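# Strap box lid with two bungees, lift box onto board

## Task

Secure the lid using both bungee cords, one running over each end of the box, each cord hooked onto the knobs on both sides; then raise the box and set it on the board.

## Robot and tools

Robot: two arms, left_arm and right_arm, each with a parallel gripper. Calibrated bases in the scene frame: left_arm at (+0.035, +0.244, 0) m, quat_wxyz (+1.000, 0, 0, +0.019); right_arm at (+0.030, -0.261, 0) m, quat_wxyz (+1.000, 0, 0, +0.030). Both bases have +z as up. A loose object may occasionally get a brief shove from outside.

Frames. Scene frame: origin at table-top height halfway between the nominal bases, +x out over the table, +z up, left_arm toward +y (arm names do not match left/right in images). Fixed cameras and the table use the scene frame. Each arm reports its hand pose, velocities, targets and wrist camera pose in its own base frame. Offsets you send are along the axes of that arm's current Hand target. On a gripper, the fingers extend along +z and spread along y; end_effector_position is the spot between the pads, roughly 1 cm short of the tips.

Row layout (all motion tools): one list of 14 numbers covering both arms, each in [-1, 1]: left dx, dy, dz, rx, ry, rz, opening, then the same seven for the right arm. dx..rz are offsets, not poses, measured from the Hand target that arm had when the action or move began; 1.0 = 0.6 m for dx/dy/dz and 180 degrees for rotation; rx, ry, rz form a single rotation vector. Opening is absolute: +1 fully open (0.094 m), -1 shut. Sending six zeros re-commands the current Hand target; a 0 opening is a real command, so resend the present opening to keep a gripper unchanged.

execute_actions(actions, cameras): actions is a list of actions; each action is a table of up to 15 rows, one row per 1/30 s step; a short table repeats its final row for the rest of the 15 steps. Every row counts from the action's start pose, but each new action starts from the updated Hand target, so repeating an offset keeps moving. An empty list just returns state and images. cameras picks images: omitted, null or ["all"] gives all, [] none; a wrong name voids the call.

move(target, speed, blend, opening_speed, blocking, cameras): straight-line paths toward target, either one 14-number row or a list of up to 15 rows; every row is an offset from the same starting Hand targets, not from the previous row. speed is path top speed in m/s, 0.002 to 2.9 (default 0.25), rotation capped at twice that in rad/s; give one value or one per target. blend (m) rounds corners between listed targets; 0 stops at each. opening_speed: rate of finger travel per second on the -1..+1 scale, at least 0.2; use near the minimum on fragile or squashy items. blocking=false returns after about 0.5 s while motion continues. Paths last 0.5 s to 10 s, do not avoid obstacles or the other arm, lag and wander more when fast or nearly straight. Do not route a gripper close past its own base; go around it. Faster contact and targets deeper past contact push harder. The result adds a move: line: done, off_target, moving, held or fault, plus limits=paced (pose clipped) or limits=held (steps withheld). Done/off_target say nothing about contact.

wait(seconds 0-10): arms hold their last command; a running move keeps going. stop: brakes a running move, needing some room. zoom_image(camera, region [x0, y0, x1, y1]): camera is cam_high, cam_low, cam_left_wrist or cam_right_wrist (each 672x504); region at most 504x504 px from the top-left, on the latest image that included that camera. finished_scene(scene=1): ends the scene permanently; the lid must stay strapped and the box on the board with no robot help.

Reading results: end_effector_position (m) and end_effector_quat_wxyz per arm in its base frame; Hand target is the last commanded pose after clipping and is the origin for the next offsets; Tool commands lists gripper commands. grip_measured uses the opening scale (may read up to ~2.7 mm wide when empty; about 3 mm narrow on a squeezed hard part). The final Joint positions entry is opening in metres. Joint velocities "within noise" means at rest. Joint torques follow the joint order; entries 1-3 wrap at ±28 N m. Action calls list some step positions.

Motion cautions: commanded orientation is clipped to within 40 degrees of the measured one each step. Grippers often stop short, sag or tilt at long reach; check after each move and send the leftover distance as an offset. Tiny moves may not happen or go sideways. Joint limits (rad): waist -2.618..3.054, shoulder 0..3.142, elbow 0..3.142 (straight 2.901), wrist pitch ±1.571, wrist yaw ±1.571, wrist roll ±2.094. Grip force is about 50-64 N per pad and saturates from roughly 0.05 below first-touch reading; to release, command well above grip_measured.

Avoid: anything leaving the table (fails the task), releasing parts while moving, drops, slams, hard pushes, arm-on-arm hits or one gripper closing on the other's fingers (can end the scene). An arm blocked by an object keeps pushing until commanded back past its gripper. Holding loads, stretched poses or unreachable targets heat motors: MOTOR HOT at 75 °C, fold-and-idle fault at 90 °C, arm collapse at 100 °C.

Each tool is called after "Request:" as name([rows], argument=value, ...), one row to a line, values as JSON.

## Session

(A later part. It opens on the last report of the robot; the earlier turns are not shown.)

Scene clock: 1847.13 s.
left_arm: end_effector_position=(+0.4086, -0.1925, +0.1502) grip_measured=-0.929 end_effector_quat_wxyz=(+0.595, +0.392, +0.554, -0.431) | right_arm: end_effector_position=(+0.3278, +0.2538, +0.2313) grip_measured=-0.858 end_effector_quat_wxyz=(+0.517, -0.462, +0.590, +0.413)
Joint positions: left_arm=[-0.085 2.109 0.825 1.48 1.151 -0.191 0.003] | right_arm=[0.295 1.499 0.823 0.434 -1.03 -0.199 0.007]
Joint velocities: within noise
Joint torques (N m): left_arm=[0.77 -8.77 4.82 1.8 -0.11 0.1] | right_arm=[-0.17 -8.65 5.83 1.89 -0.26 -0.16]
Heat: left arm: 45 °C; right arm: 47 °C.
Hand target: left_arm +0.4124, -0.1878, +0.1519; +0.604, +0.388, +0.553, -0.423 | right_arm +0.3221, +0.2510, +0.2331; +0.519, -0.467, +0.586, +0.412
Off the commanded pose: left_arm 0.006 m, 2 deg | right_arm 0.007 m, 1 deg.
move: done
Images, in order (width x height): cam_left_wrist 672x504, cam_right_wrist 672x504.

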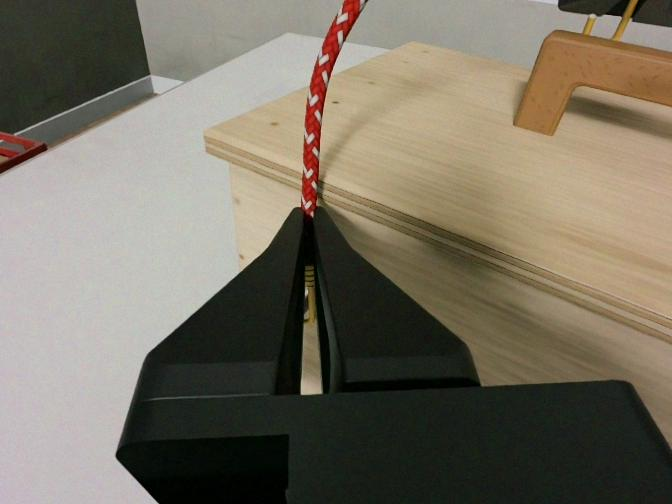

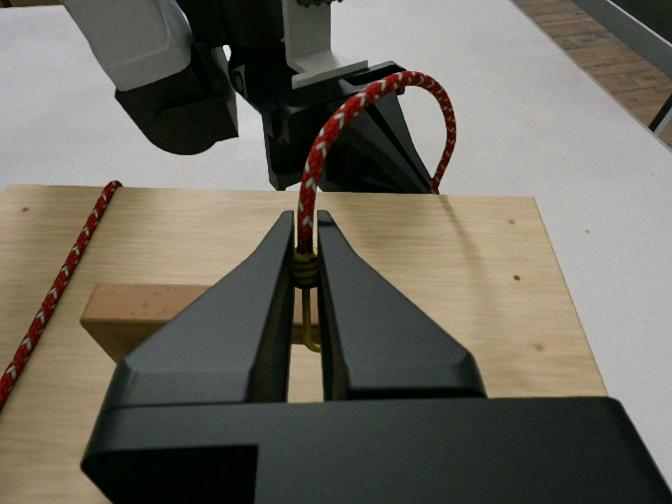

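Request:
move([
  [0,0,0,0,0,0,-1, -0.0529,0,-0.0065,0,0,0,-0.88],
  [0,0,0,0,0,0,-1, -0.0597,-0.0044,0.0480,0,0,0,-0.88],
  [0,0,0,0,0,0,-1, 0.0231,-0.0044,0.0581,0,0,0,-0.88],
], speed=0.12, cameras=["cam_right_wrist", "cam_left_wrist"])

Request:
zoom_image(camera="cam_right_wrist", region=[240, 200, 400, 400])

Scene clock: 1862.33 s.
left_arm: end_effector_position=(+0.4086, -0.1925, +0.1502) grip_measured=-0.929 end_effector_quat_wxyz=(+0.595, +0.392, +0.554, -0.431) | right_arm: end_effector_position=(+0.3314, +0.2816, +0.2267) grip_measured=-0.858 end_effector_quat_wxyz=(+0.528, -0.473, +0.574, +0.409)
Joint positions: left_arm=[-0.085 2.109 0.825 1.48 1.151 -0.191 0.003] | right_arm=[0.373 1.57 0.843 0.537 -0.967 -0.188 0.007]
Joint velocities: within noise
Joint torques (N m): left_arm=[0.76 -8.81 4.81 1.8 -0.11 0.09] | right_arm=[0.51 -5.11 5.67 2.16 -0.04 0.09]
Heat: left arm: 45 °C; right arm: 45 °C.
Hand target: left_arm +0.4124, -0.1878, +0.1519; +0.604, +0.388, +0.553, -0.423 | right_arm +0.3322, +0.2824, +0.2151; +0.519, -0.467, +0.586, +0.412
Off the commanded pose: left_arm 0.006 m, 2 deg | right_arm 0.012 m, 2 deg.
move: off_target (right_arm)
Images, in order (width x height): cam_left_wrist 672x504, cam_right_wrist 672x504.

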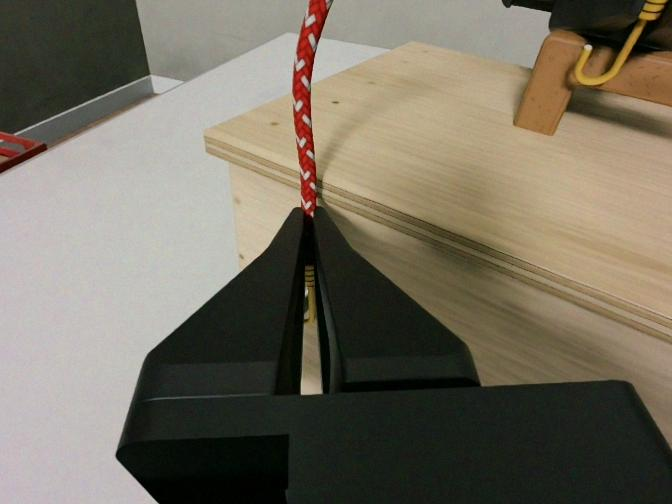

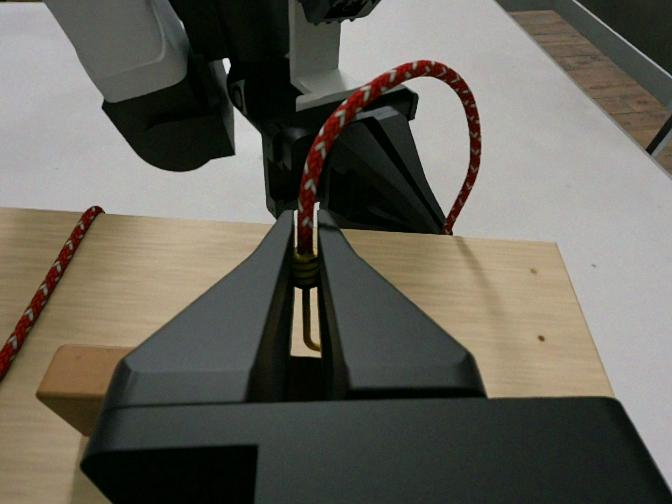

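Scaled by 2.520.

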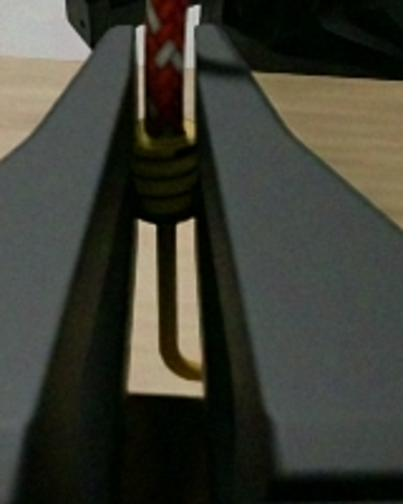

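Request:
move([
  [0,0,0,0,0,0,-1, -0.0827,0,-0.0102,0,0,0,-1],
  [0,0,0,0,0,0,-1, -0.0615,-0.1035,-0.1162,0,0.378,0,-1],
], speed=0.25, cameras=["cam_right_wrist", "cam_high", "cam_left_wrist"])

Scene clock: 1884.17 s.
left_arm: end_effector_position=(+0.4086, -0.1925, +0.1502) grip_measured=-0.929 end_effector_quat_wxyz=(+0.595, +0.392, +0.554, -0.431) | right_arm: end_effector_position=(+0.3756, +0.2024, +0.2589) grip_measured=-0.858 end_effector_quat_wxyz=(+0.184, -0.600, +0.775, +0.070)
Joint positions: left_arm=[-0.085 2.109 0.825 1.48 1.151 -0.191 0.003] | right_arm=[0.404 2.022 2.353 -1.575 -0.225 -0.876 0.007]
Joint velocities: within noise
Joint torques (N m): left_arm=[0.75 -8.79 4.82 1.79 -0.11 0.1] | right_arm=[0.81 -8.42 8.55 1.03 -0.11 -0.07]
Heat: left arm: 46 °C; right arm: 43 °C.
Hand target: left_arm +0.4124, -0.1878, +0.1519; +0.604, +0.388, +0.553, -0.423 | right_arm +0.3781, +0.2054, +0.2602; +0.102, -0.617, +0.776, +0.080
Off the commanded pose: left_arm 0.006 m, 2 deg | right_arm 0.004 m, 10 deg.
joint sent to its limit (right arm) — joint 4 (wrist pitch), lower limit. The joint targets are off in orientation, not in position.
move: off_target (right_arm)
Images, in order (width x height): cam_high 672x504, cam_left_wrist 672x504, cam_right_wrist 672x504.

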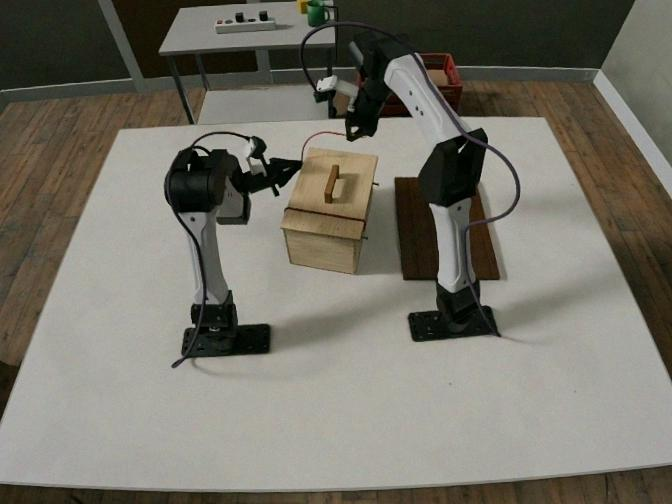

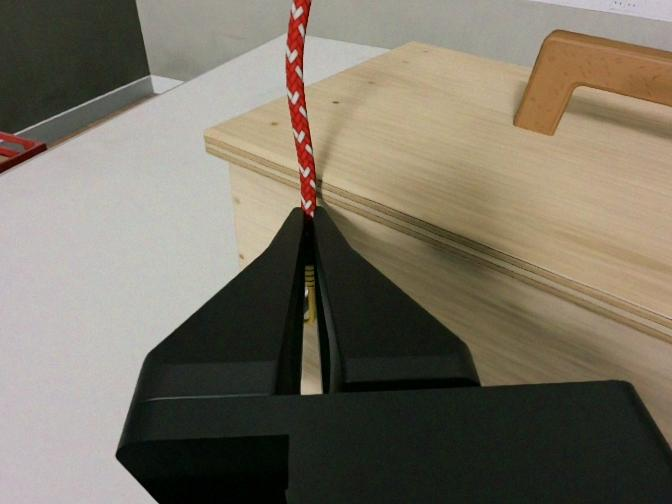

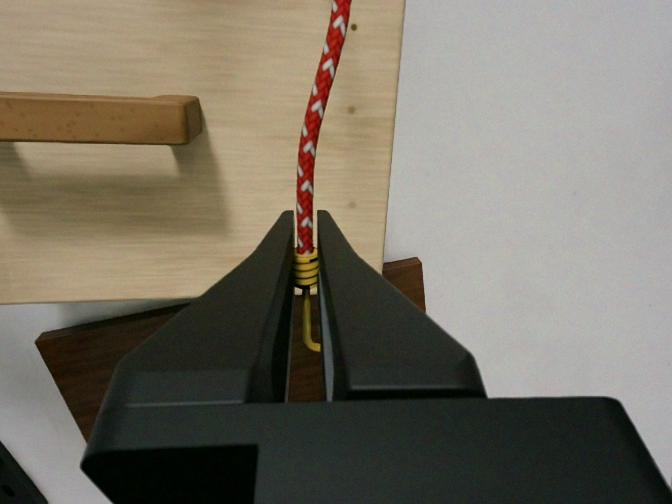

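Request:
move(target=[0,0,0,0,0,0,-1, 0.0310,0.0002,0.1170,0,0,0,-1], speed=0.12, cameras=["cam_right_wrist", "cam_low", "cam_left_wrist"])

Request:
zoom_image(camera="cam_low", region=[270, 190, 400, 300])

Scene clock: 1891.43 s.
left_arm: end_effector_position=(+0.4086, -0.1925, +0.1502) grip_measured=-0.929 end_effector_quat_wxyz=(+0.595, +0.392, +0.554, -0.431) | right_arm: end_effector_position=(+0.3768, +0.2024, +0.1963) grip_measured=-0.858 end_effector_quat_wxyz=(+0.109, -0.610, +0.781, +0.082)
Joint positions: left_arm=[-0.085 2.109 0.825 1.48 1.151 -0.191 0.003] | right_arm=[0.408 2.084 2.213 -1.528 -0.213 -0.9 0.007]
Joint velocities: within noise
Joint torques (N m): left_arm=[0.77 -8.79 4.82 1.8 -0.11 0.1] | right_arm=[0.88 -9.39 5.22 0.89 -0.16 -0.18]
Heat: left arm: 46 °C; right arm: 44 °C.
Hand target: left_arm +0.4124, -0.1878, +0.1519; +0.604, +0.388, +0.553, -0.423 | right_arm +0.3782, +0.2055, +0.1876; +0.102, -0.617, +0.776, +0.080
Off the commanded pose: left_arm 0.006 m, 2 deg | right_arm 0.009 m, 1 deg.
move: done
Images, in order (width x height): cam_low 672x504, cam_left_wrist 672x504, cam_right_wrist 672x504.

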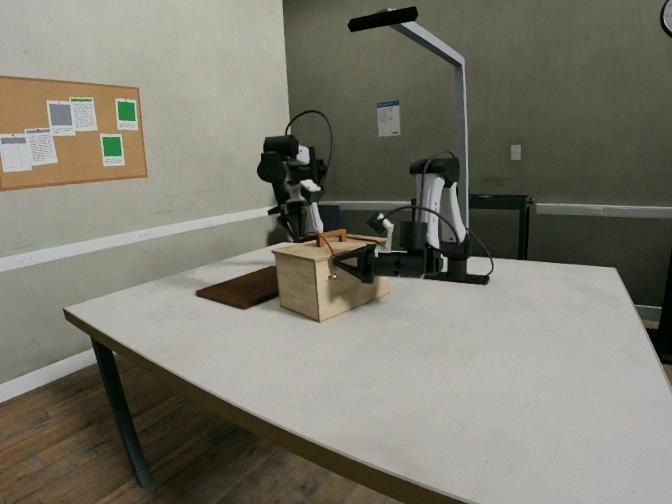

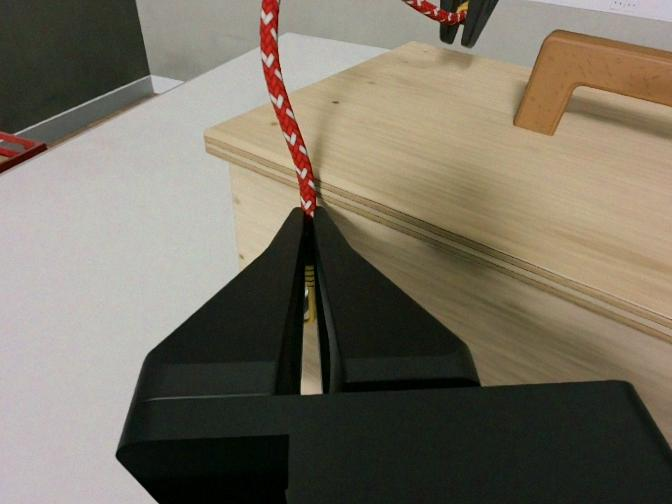

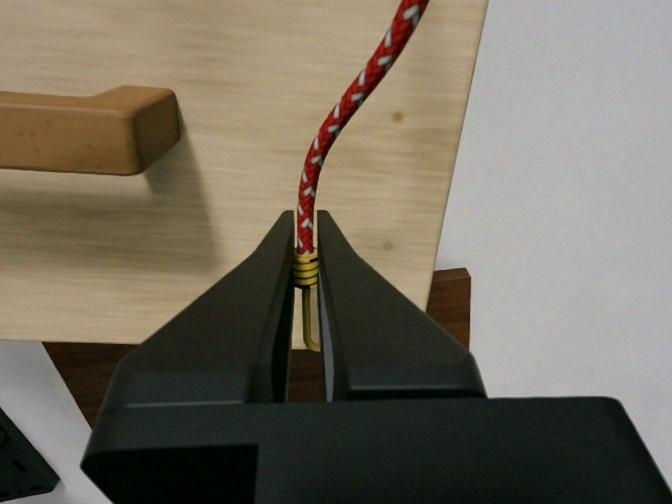

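Scaled by 3.877.

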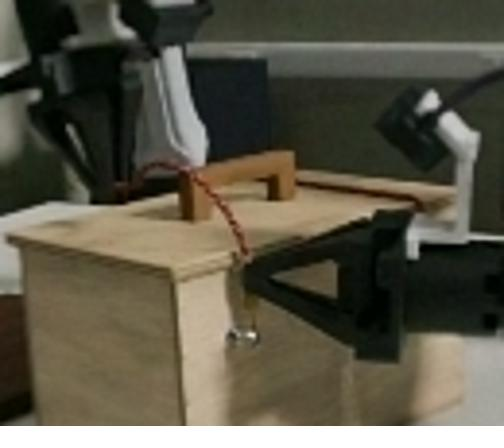

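Request:
move([
  [0,0,0,0,0,0,-1, 0.0058,0,0.0219,0,0,0,-1],
  [0,0,0,0,0,0,-1, 0.0058,0,0.0219,0,0,0,-0.5],
], speed=0.05, opening_speed=1.0, cameras=["cam_right_wrist", "cam_low"])

Request:
zoom_image(camera="cam_right_wrist", region=[230, 180, 400, 380])

Scene clock: 1895.77 s.
left_arm: end_effector_position=(+0.4086, -0.1925, +0.1502) grip_measured=-0.929 end_effector_quat_wxyz=(+0.595, +0.392, +0.554, -0.431) | right_arm: end_effector_position=(+0.3787, +0.2047, +0.1804) grip_measured=-0.503 end_effector_quat_wxyz=(+0.104, -0.611, +0.780, +0.085)
Joint positions: left_arm=[-0.085 2.109 0.825 1.48 1.151 -0.191 0.003] | right_arm=[0.41 2.081 2.144 -1.471 -0.216 -0.901 0.023]
Joint velocities: within noise
Joint torques (N m): left_arm=[0.77 -8.8 4.81 1.8 -0.11 0.1] | right_arm=[0.69 -11.34 3.75 1.02 -0.13 -0.17]
Heat: left arm: 46 °C; right arm: 44 °C.
Hand target: left_arm +0.4124, -0.1878, +0.1519; +0.604, +0.388, +0.553, -0.423 | right_arm +0.3781, +0.2056, +0.1740; +0.102, -0.617, +0.776, +0.081
Off the commanded pose: left_arm 0.006 m, 2 deg | right_arm 0.006 m, 1 deg.
move: done
Images, in order (width x height): cam_low 672x504, cam_right_wrist 672x504.

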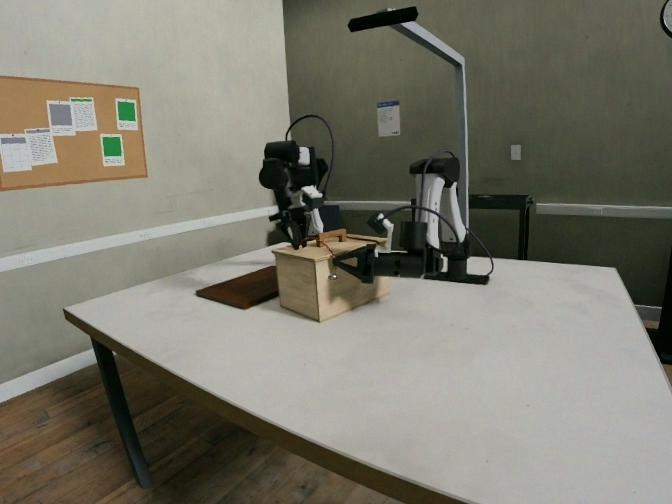

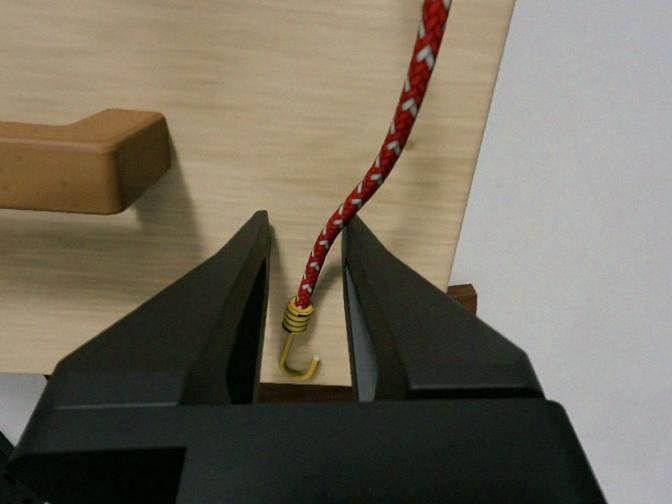

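Scaled by 2.520.

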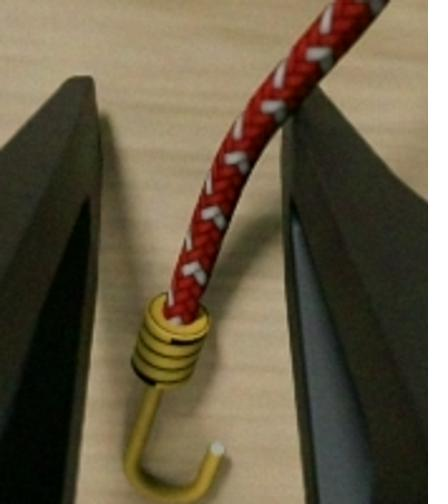

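Request:
wait(seconds=0, cameras=["cam_left_wrist", "cam_low", "cam_high", "cam_right_wrist"])

Request:
zoom_image(camera="cam_left_wrist", region=[340, 0, 560, 160])

Request:
zoom_image(camera="cam_low", region=[270, 220, 350, 280])

Scene clock: 1900.73 s.
left_arm: end_effector_position=(+0.4086, -0.1925, +0.1502) grip_measured=-0.929 end_effector_quat_wxyz=(+0.595, +0.392, +0.554, -0.431) | right_arm: end_effector_position=(+0.3791, +0.2049, +0.1805) grip_measured=-0.503 end_effector_quat_wxyz=(+0.105, -0.611, +0.780, +0.084)
Joint positions: left_arm=[-0.085 2.109 0.825 1.48 1.151 -0.191 0.003] | right_arm=[0.41 2.081 2.144 -1.469 -0.216 -0.901 0.023]
Joint velocities: within noise
Joint torques (N m): left_arm=[0.77 -8.79 4.81 1.8 -0.11 0.09] | right_arm=[0.7 -11.38 3.74 0.97 -0.13 -0.16]
Heat: left arm: 46 °C; right arm: 43 °C.
Hand target: left_arm +0.4124, -0.1878, +0.1519; +0.604, +0.388, +0.553, -0.423 | right_arm +0.3781, +0.2056, +0.1741; +0.102, -0.617, +0.776, +0.081
Tool commands: left_gripper/opening=-1.0 right_gripper/opening=-0.5
Off the commanded pose: left_arm 0.006 m, 2 deg | right_arm 0.007 m, 1 deg.

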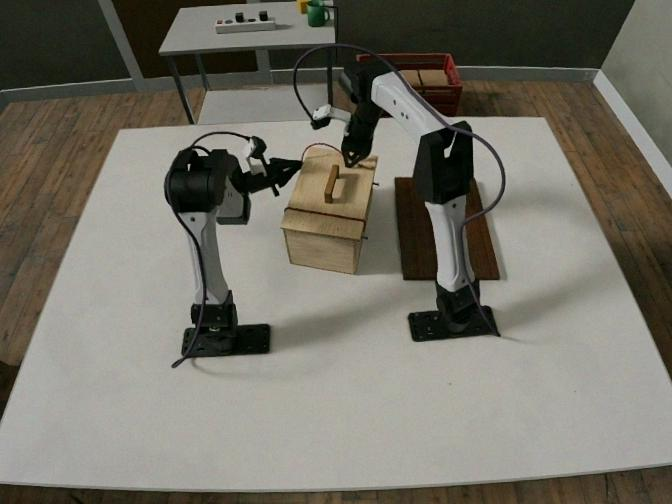

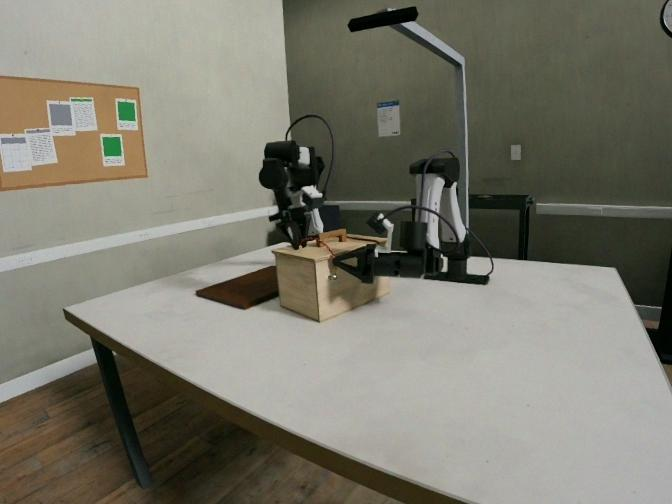

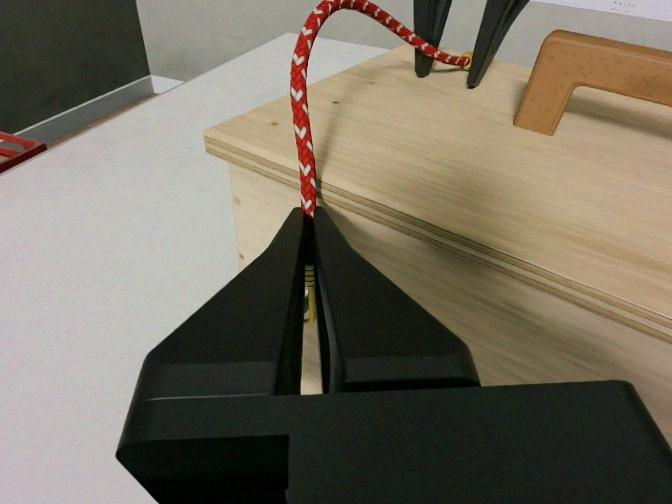

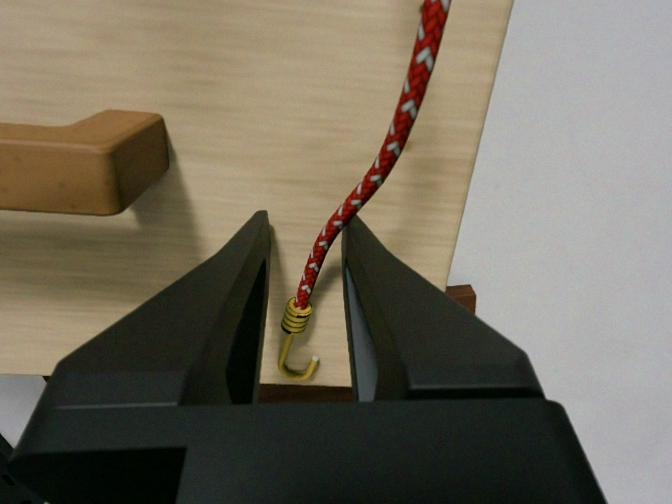

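Scaled by 2.291.

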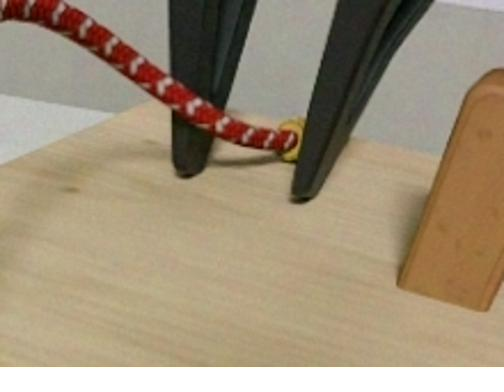

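Scaled by 6.300.

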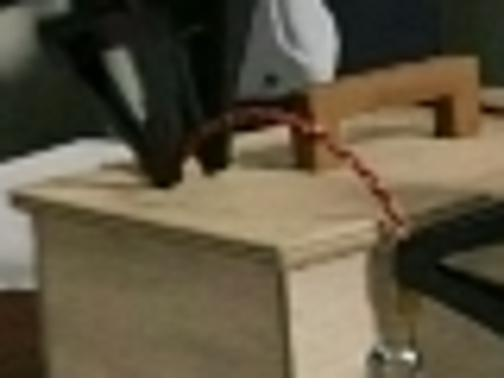

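Request:
move([
  [0,0,0,0,0,0,-1, -0.0060,0,-0.0225,0,0,0,-0.5],
  [0,0,0,0,0,0,-1, 0.0260,-0.0015,-0.0310,0,0,0.078,-0.5],
  [0,0,0,0,0,0,-1, 0.0312,-0.0015,-0.0117,0,0,0.078,-0.5],
], speed=0.1, cameras=["cam_right_wrist", "cam_left_wrist"])

Request:
zoom_image(camera="cam_right_wrist", region=[230, 180, 400, 380])

Request:
zoom_image(camera="cam_left_wrist", region=[340, 0, 560, 160])

Scene clock: 1929.40 s.
left_arm: end_effector_position=(+0.4086, -0.1925, +0.1502) grip_measured=-0.929 end_effector_quat_wxyz=(+0.595, +0.392, +0.554, -0.431) | right_arm: end_effector_position=(+0.3781, +0.1930, +0.1808) grip_measured=-0.503 end_effector_quat_wxyz=(+0.103, -0.528, +0.837, +0.094)
Joint positions: left_arm=[-0.085 2.109 0.825 1.48 1.151 -0.191 0.003] | right_arm=[0.383 2.039 2.079 -1.439 -0.222 -0.724 0.023]
Joint velocities: within noise
Joint torques (N m): left_arm=[0.75 -8.81 4.81 1.8 -0.11 0.09] | right_arm=[-0.49 -11.64 3.95 0.78 -0.13 0.02]
Heat: left arm: 47 °C; right arm: 40 °C.
Hand target: left_arm +0.4124, -0.1878, +0.1519; +0.604, +0.388, +0.553, -0.423 | right_arm +0.3745, +0.1859, +0.1761; +0.092, -0.518, +0.845, +0.092
Off the commanded pose: left_arm 0.006 m, 2 deg | right_arm 0.009 m, 2 deg.
move: done
Images, in order (width x height): cam_left_wrist 672x504, cam_right_wrist 672x504.

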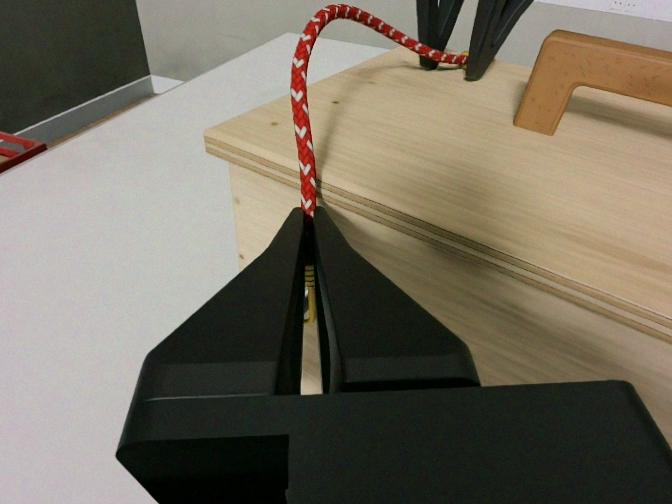

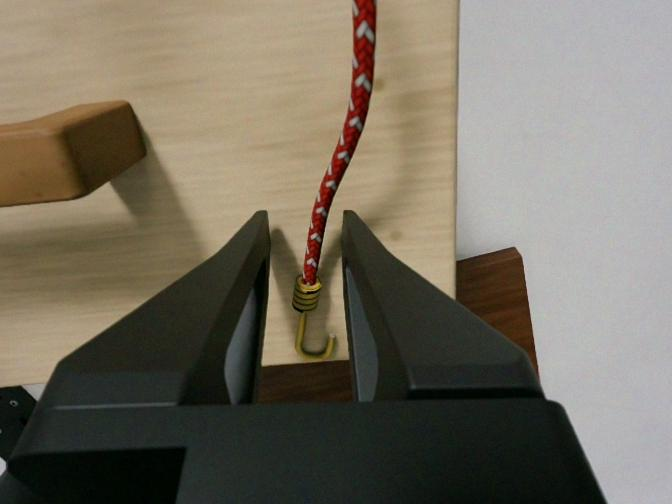

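Scaled by 2.520.

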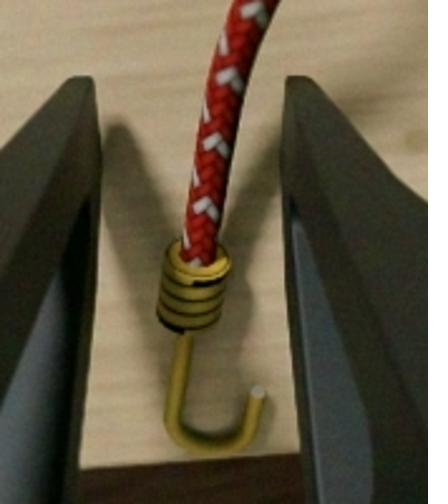

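Scaled by 2.291.

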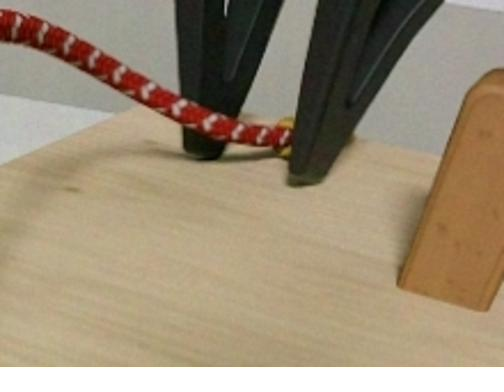

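Request:
move([
  [0,0,0,0,0,0,-1, -0.0042,0.0010,-0.0161,0,0,0,-0.5],
  [0,0,0,0,0,0,-1, 0.0080,0.0003,-0.0193,0,0,0,-0.5],
  [0,0,0,0,0,0,-1, 0.0122,-0.0007,-0.0033,0,0,0,-0.5],
], speed=0.08, cameras=["cam_right_wrist", "cam_left_wrist"])

Request:
zoom_image(camera="cam_right_wrist", region=[230, 180, 400, 380])

Request:
zoom_image(camera="cam_left_wrist", region=[400, 0, 520, 100])

Scene clock: 1940.63 s.
left_arm: end_effector_position=(+0.4086, -0.1925, +0.1502) grip_measured=-0.929 end_effector_quat_wxyz=(+0.595, +0.392, +0.554, -0.431) | right_arm: end_effector_position=(+0.3773, +0.1878, +0.1807) grip_measured=-0.503 end_effector_quat_wxyz=(+0.106, -0.523, +0.840, +0.096)
Joint positions: left_arm=[-0.085 2.109 0.825 1.48 1.151 -0.191 0.003] | right_arm=[0.37 2.016 2.044 -1.421 -0.227 -0.723 0.023]
Joint velocities: within noise
Joint torques (N m): left_arm=[0.76 -8.8 4.82 1.8 -0.11 0.09] | right_arm=[-0.57 -11.6 3.92 0.71 -0.11 -0.08]
Heat: left arm: 47 °C; right arm: 40 °C.
Hand target: left_arm +0.4124, -0.1878, +0.1519; +0.604, +0.388, +0.553, -0.423 | right_arm +0.3715, +0.1790, +0.1761; +0.091, -0.518, +0.845, +0.092
Off the commanded pose: left_arm 0.006 m, 2 deg | right_arm 0.011 m, 2 deg.
move: off_target (right_arm)
Images, in order (width x height): cam_left_wrist 672x504, cam_right_wrist 672x504.

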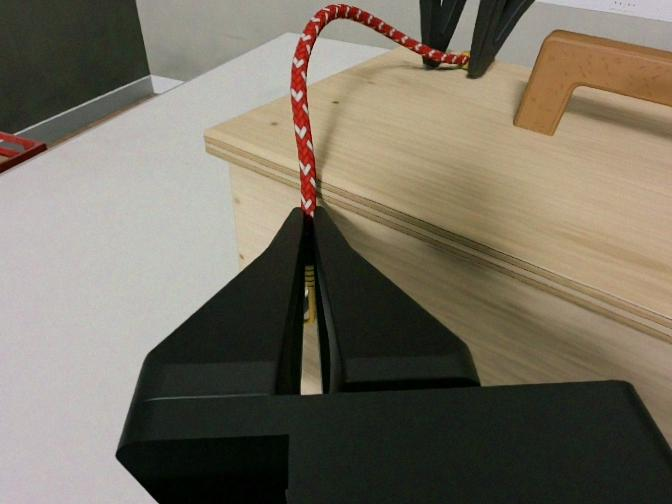

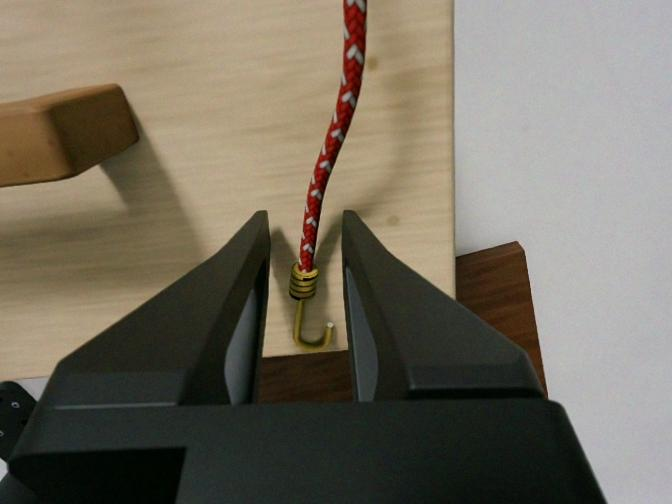

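Scaled by 2.520.

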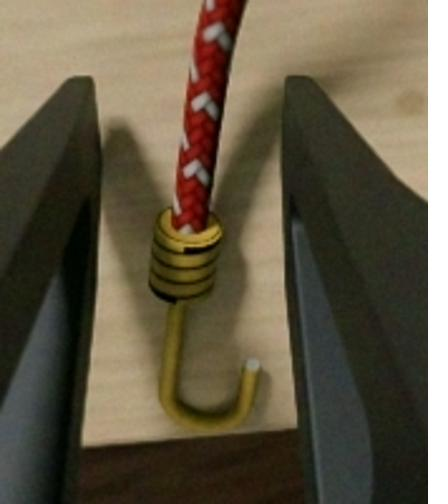

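Scaled by 4.200.

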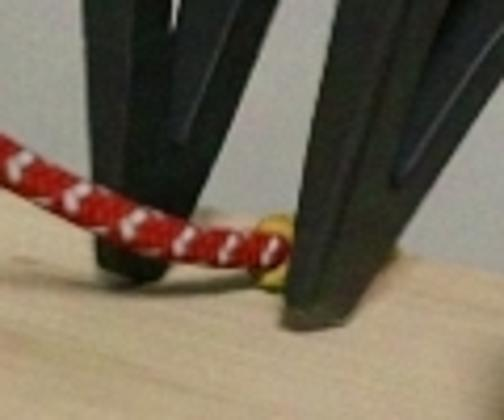

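Request:
move(target=[0,0,0,0,0,0,-1, 0,0,0,0,0,0,-1], opening_speed=0.6, cameras=["cam_right_wrist", "cam_left_wrist"])

Request:
zoom_image(camera="cam_right_wrist", region=[230, 180, 400, 380])

Request:
zoom_image(camera="cam_left_wrist", region=[400, 0, 520, 100])

Scene clock: 1948.50 s.
left_arm: end_effector_position=(+0.4086, -0.1925, +0.1502) grip_measured=-0.929 end_effector_quat_wxyz=(+0.595, +0.392, +0.554, -0.431) | right_arm: end_effector_position=(+0.3807, +0.1866, +0.1804) grip_measured=-0.934 end_effector_quat_wxyz=(+0.111, -0.521, +0.841, +0.094)
Joint positions: left_arm=[-0.085 2.109 0.825 1.48 1.151 -0.191 0.003] | right_arm=[0.364 2.016 2.041 -1.408 -0.227 -0.723 0.003]
Joint velocities: within noise
Joint torques (N m): left_arm=[0.75 -8.8 4.83 1.8 -0.11 0.1] | right_arm=[-0.14 -11.69 4.29 0.55 -0.09 -0.07]
Heat: left arm: 47 °C; right arm: 40 °C.
Hand target: left_arm +0.4124, -0.1878, +0.1519; +0.604, +0.388, +0.553, -0.423 | right_arm +0.3715, +0.1790, +0.1760; +0.091, -0.518, +0.845, +0.092
Off the commanded pose: left_arm 0.006 m, 2 deg | right_arm 0.013 m, 2 deg.
move: off_target (right_arm)
Images, in order (width x height): cam_left_wrist 672x504, cam_right_wrist 672x504.

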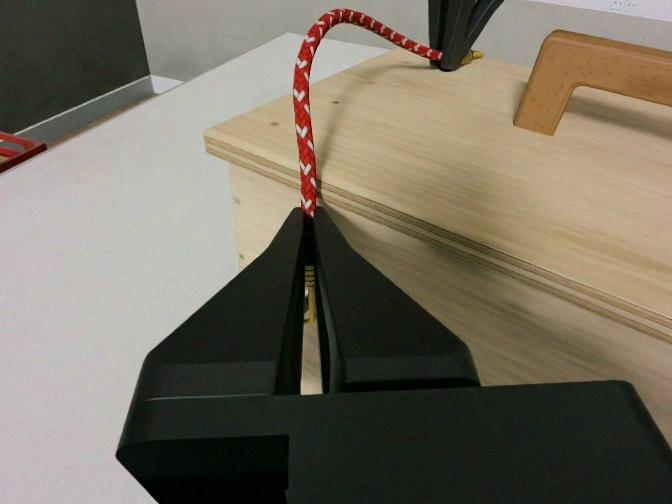

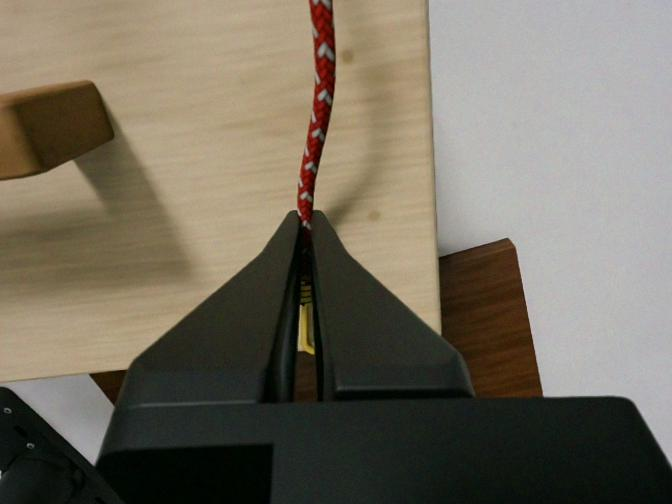

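Scaled by 2.520.

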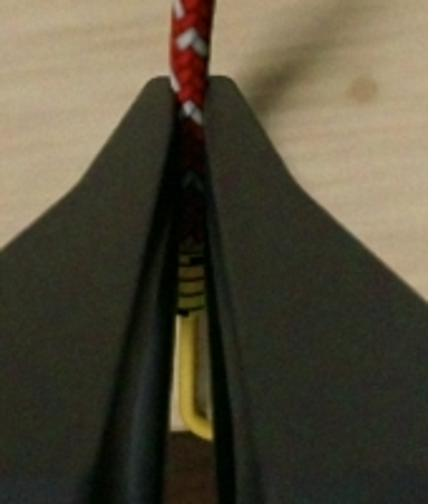

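Scaled by 4.200.

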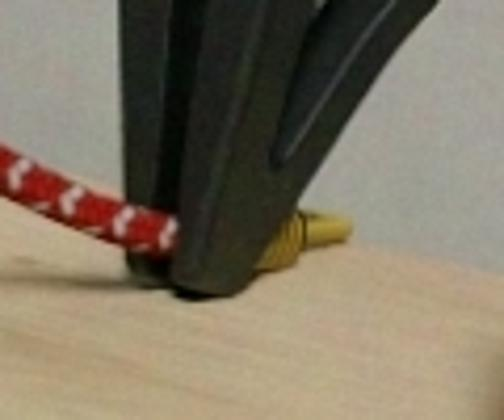

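Request:
move([
  [0,0,0,0,0,0,-1, -0.0385,-0.0030,-0.0762,0,0,0,-1],
  [0,0,0,0,0,0,-1, -0.0157,0.0475,-0.1447,-0.0460,-0.3765,-0.0686,-1],
], speed=0.22, cameras=["cam_right_wrist", "cam_left_wrist", "cam_low"])

Request:
zoom_image(camera="cam_right_wrist", region=[240, 200, 400, 400])

Scene clock: 1959.80 s.
left_arm: end_effector_position=(+0.4085, -0.1925, +0.1502) grip_measured=-0.929 end_effector_quat_wxyz=(+0.594, +0.392, +0.554, -0.432) | right_arm: end_effector_position=(+0.3524, +0.1810, +0.2492) grip_measured=-0.937 end_effector_quat_wxyz=(+0.503, -0.459, +0.604, +0.415)
Joint positions: left_arm=[-0.085 2.109 0.825 1.48 1.152 -0.191 0.003] | right_arm=[0.05 1.516 1.009 0.007 -1.253 -0.439 0.003]
Joint velocities: within noise
Joint torques (N m): left_arm=[0.76 -8.8 4.82 1.8 -0.11 0.1] | right_arm=[-0.59 -10.58 6.31 2.02 -0.55 0.04]
Heat: left arm: 47 °C; right arm: 41 °C.
Hand target: left_arm +0.4124, -0.1878, +0.1519; +0.604, +0.388, +0.553, -0.423 | right_arm +0.3451, +0.1781, +0.2641; +0.519, -0.466, +0.585, +0.412
Off the commanded pose: left_arm 0.006 m, 2 deg | right_arm 0.017 m, 3 deg.
move: off_target (right_arm)
Images, in order (width x height): cam_low 672x504, cam_left_wrist 672x504, cam_right_wrist 672x504.

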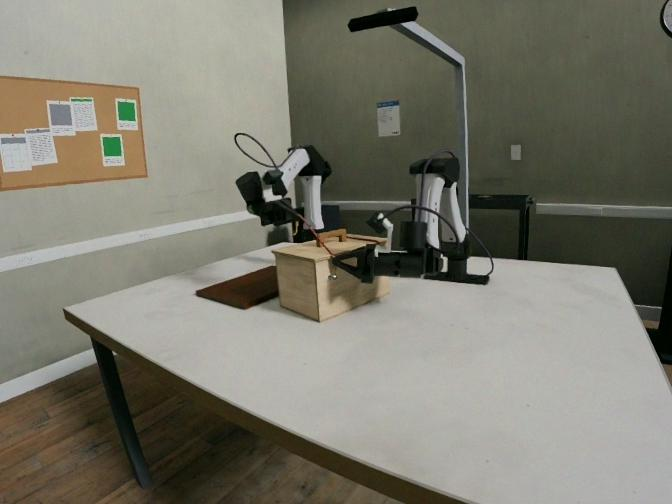

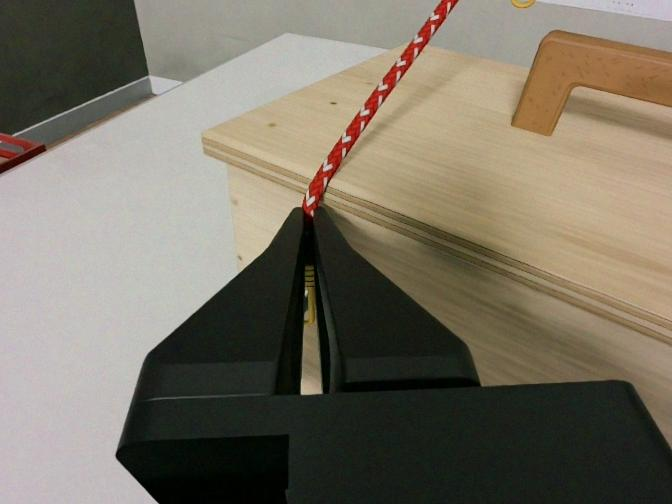

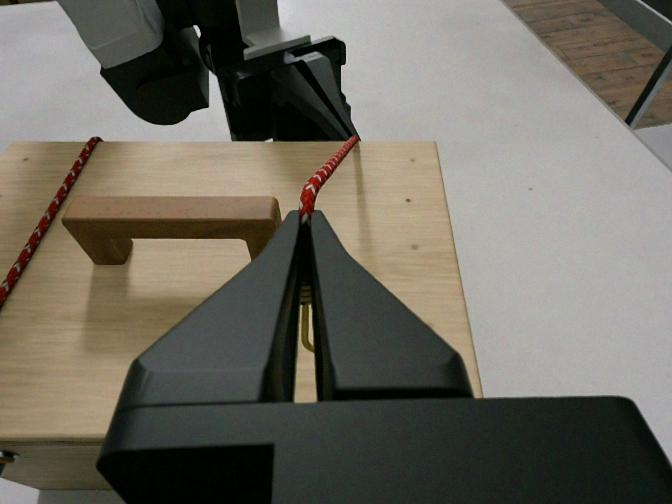

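Scaled by 2.520.

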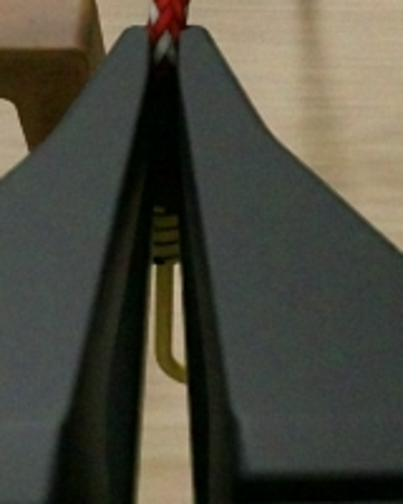

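Request:
move(target=[0,0,0,0,0,0,-1, 0.0168,-0.0191,-0.0813,0,0,-0.008,-1], speed=0.08, cameras=["cam_right_wrist"])

Request:
zoom_image(camera="cam_right_wrist", region=[260, 180, 520, 400])

Scene clock: 1965.13 s.
left_arm: end_effector_position=(+0.4049, -0.1975, +0.1509) grip_measured=-0.929 end_effector_quat_wxyz=(+0.592, +0.399, +0.548, -0.435) | right_arm: end_effector_position=(+0.3390, +0.1388, +0.2386) grip_measured=-0.937 end_effector_quat_wxyz=(+0.501, -0.465, +0.604, +0.410)
Joint positions: left_arm=[-0.096 2.109 0.825 1.488 1.159 -0.191 0.003] | right_arm=[-0.088 1.522 1.064 -0.403 -1.356 -0.821 0.003]
Joint velocities: within noise
Joint torques (N m): left_arm=[1.66 -8.84 4.77 1.71 -0.21 0.09] | right_arm=[-2.91 -6.23 11.08 1.44 -1.01 -0.27]
Heat: left arm: 47 °C; right arm: 41 °C.
Hand target: left_arm +0.4124, -0.1878, +0.1519; +0.604, +0.388, +0.553, -0.423 | right_arm +0.3451, +0.1271, +0.2601; +0.525, -0.474, +0.580, +0.406
Off the commanded pose: left_arm 0.012 m, 2 deg | right_arm 0.025 m, 4 deg.
move: off_target (left_arm, right_arm)
Images, in order (width x height): cam_right_wrist 672x504.

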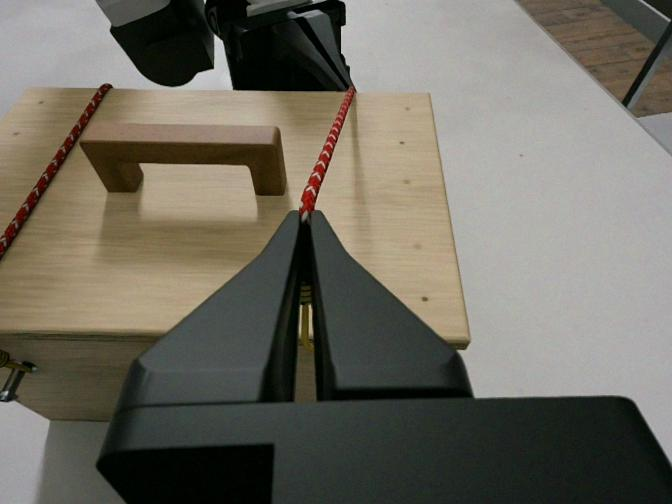

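Scaled by 1.938.

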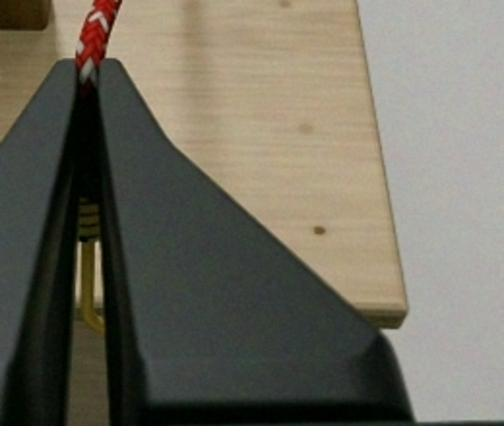

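Request:
move(target=[0,0,0,0,0,0,-1, 0.0548,-0.0037,-0.0077,0,0,0,-1], speed=0.08, cameras=["cam_right_wrist"])

Request:
zoom_image(camera="cam_right_wrist", region=[260, 180, 520, 400])

Scene clock: 1969.93 s.
left_arm: end_effector_position=(+0.4049, -0.1975, +0.1509) grip_measured=-0.929 end_effector_quat_wxyz=(+0.592, +0.399, +0.548, -0.435) | right_arm: end_effector_position=(+0.3418, +0.1310, +0.2172) grip_measured=-0.937 end_effector_quat_wxyz=(+0.508, -0.479, +0.591, +0.404)
Joint positions: left_arm=[-0.096 2.109 0.825 1.488 1.159 -0.191 0.003] | right_arm=[-0.113 1.589 1.064 -0.471 -1.381 -0.997 0.003]
Joint velocities: within noise
Joint torques (N m): left_arm=[1.68 -8.8 4.75 1.71 -0.21 0.09] | right_arm=[-3.12 -6.19 8.7 1.12 -0.97 -0.17]
Heat: left arm: 47 °C; right arm: 41 °C.
Hand target: left_arm +0.4124, -0.1878, +0.1519; +0.604, +0.388, +0.553, -0.423 | right_arm +0.3462, +0.1180, +0.2280; +0.525, -0.474, +0.580, +0.405
Off the commanded pose: left_arm 0.012 m, 2 deg | right_arm 0.017 m, 2 deg.
move: off_target (left_arm, right_arm)
Images, in order (width x height): cam_right_wrist 672x504.

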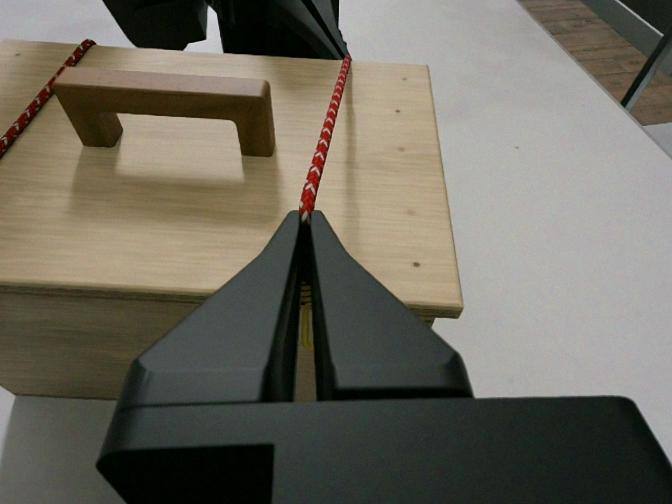

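Scaled by 1.938.

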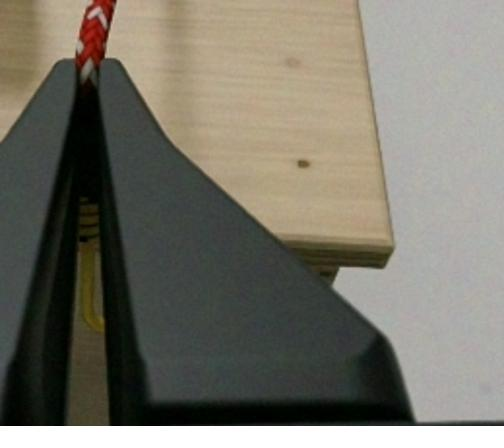

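Request:
move(target=[0,0,0,0,0,0,-1, 0.0693,-0.0025,-0.0027,0,0,0,-1], speed=0.08, cameras=["cam_right_wrist"])

Request:
zoom_image(camera="cam_right_wrist", region=[260, 160, 480, 380])

Scene clock: 1973.07 s.
left_arm: end_effector_position=(+0.4049, -0.1975, +0.1509) grip_measured=-0.929 end_effector_quat_wxyz=(+0.592, +0.399, +0.548, -0.435) | right_arm: end_effector_position=(+0.3452, +0.1246, +0.1878) grip_measured=-0.937 end_effector_quat_wxyz=(+0.518, -0.490, +0.576, +0.401)
Joint positions: left_arm=[-0.096 2.109 0.825 1.488 1.159 -0.191 0.003] | right_arm=[-0.134 1.673 1.035 -0.464 -1.41 -1.143 0.003]
Joint velocities: within noise
Joint torques (N m): left_arm=[1.69 -8.79 4.77 1.71 -0.2 0.09] | right_arm=[-3.12 -5.94 6.35 0.87 -0.81 -0.18]
Heat: left arm: 47 °C; right arm: 41 °C.
Hand target: left_arm +0.4124, -0.1878, +0.1519; +0.604, +0.388, +0.553, -0.423 | right_arm +0.3473, +0.1110, +0.1870; +0.524, -0.474, +0.580, +0.406
Off the commanded pose: left_arm 0.012 m, 2 deg | right_arm 0.014 m, 2 deg.
move: off_target (left_arm, right_arm)
Images, in order (width x height): cam_right_wrist 672x504.

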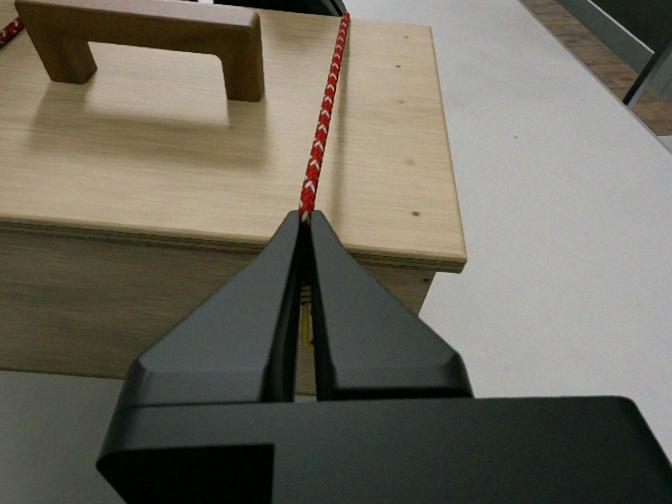

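Scaled by 2.291.

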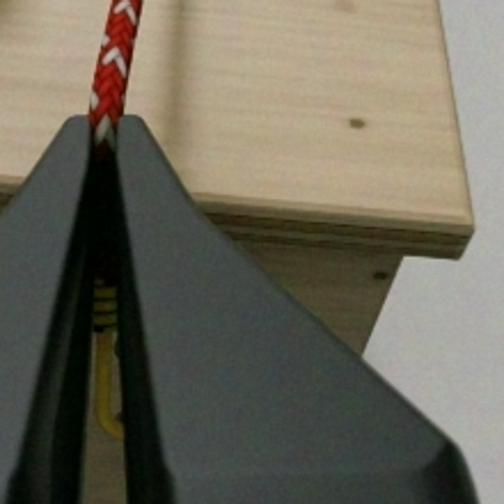

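Request:
zoom_image(camera="cam_right_wrist", region=[280, 260, 350, 400])

Scaled by 3.600.

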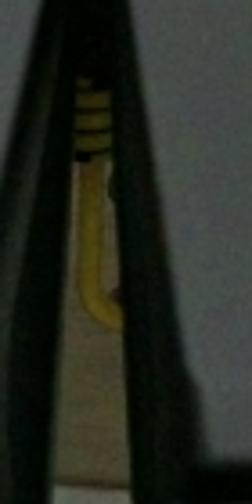

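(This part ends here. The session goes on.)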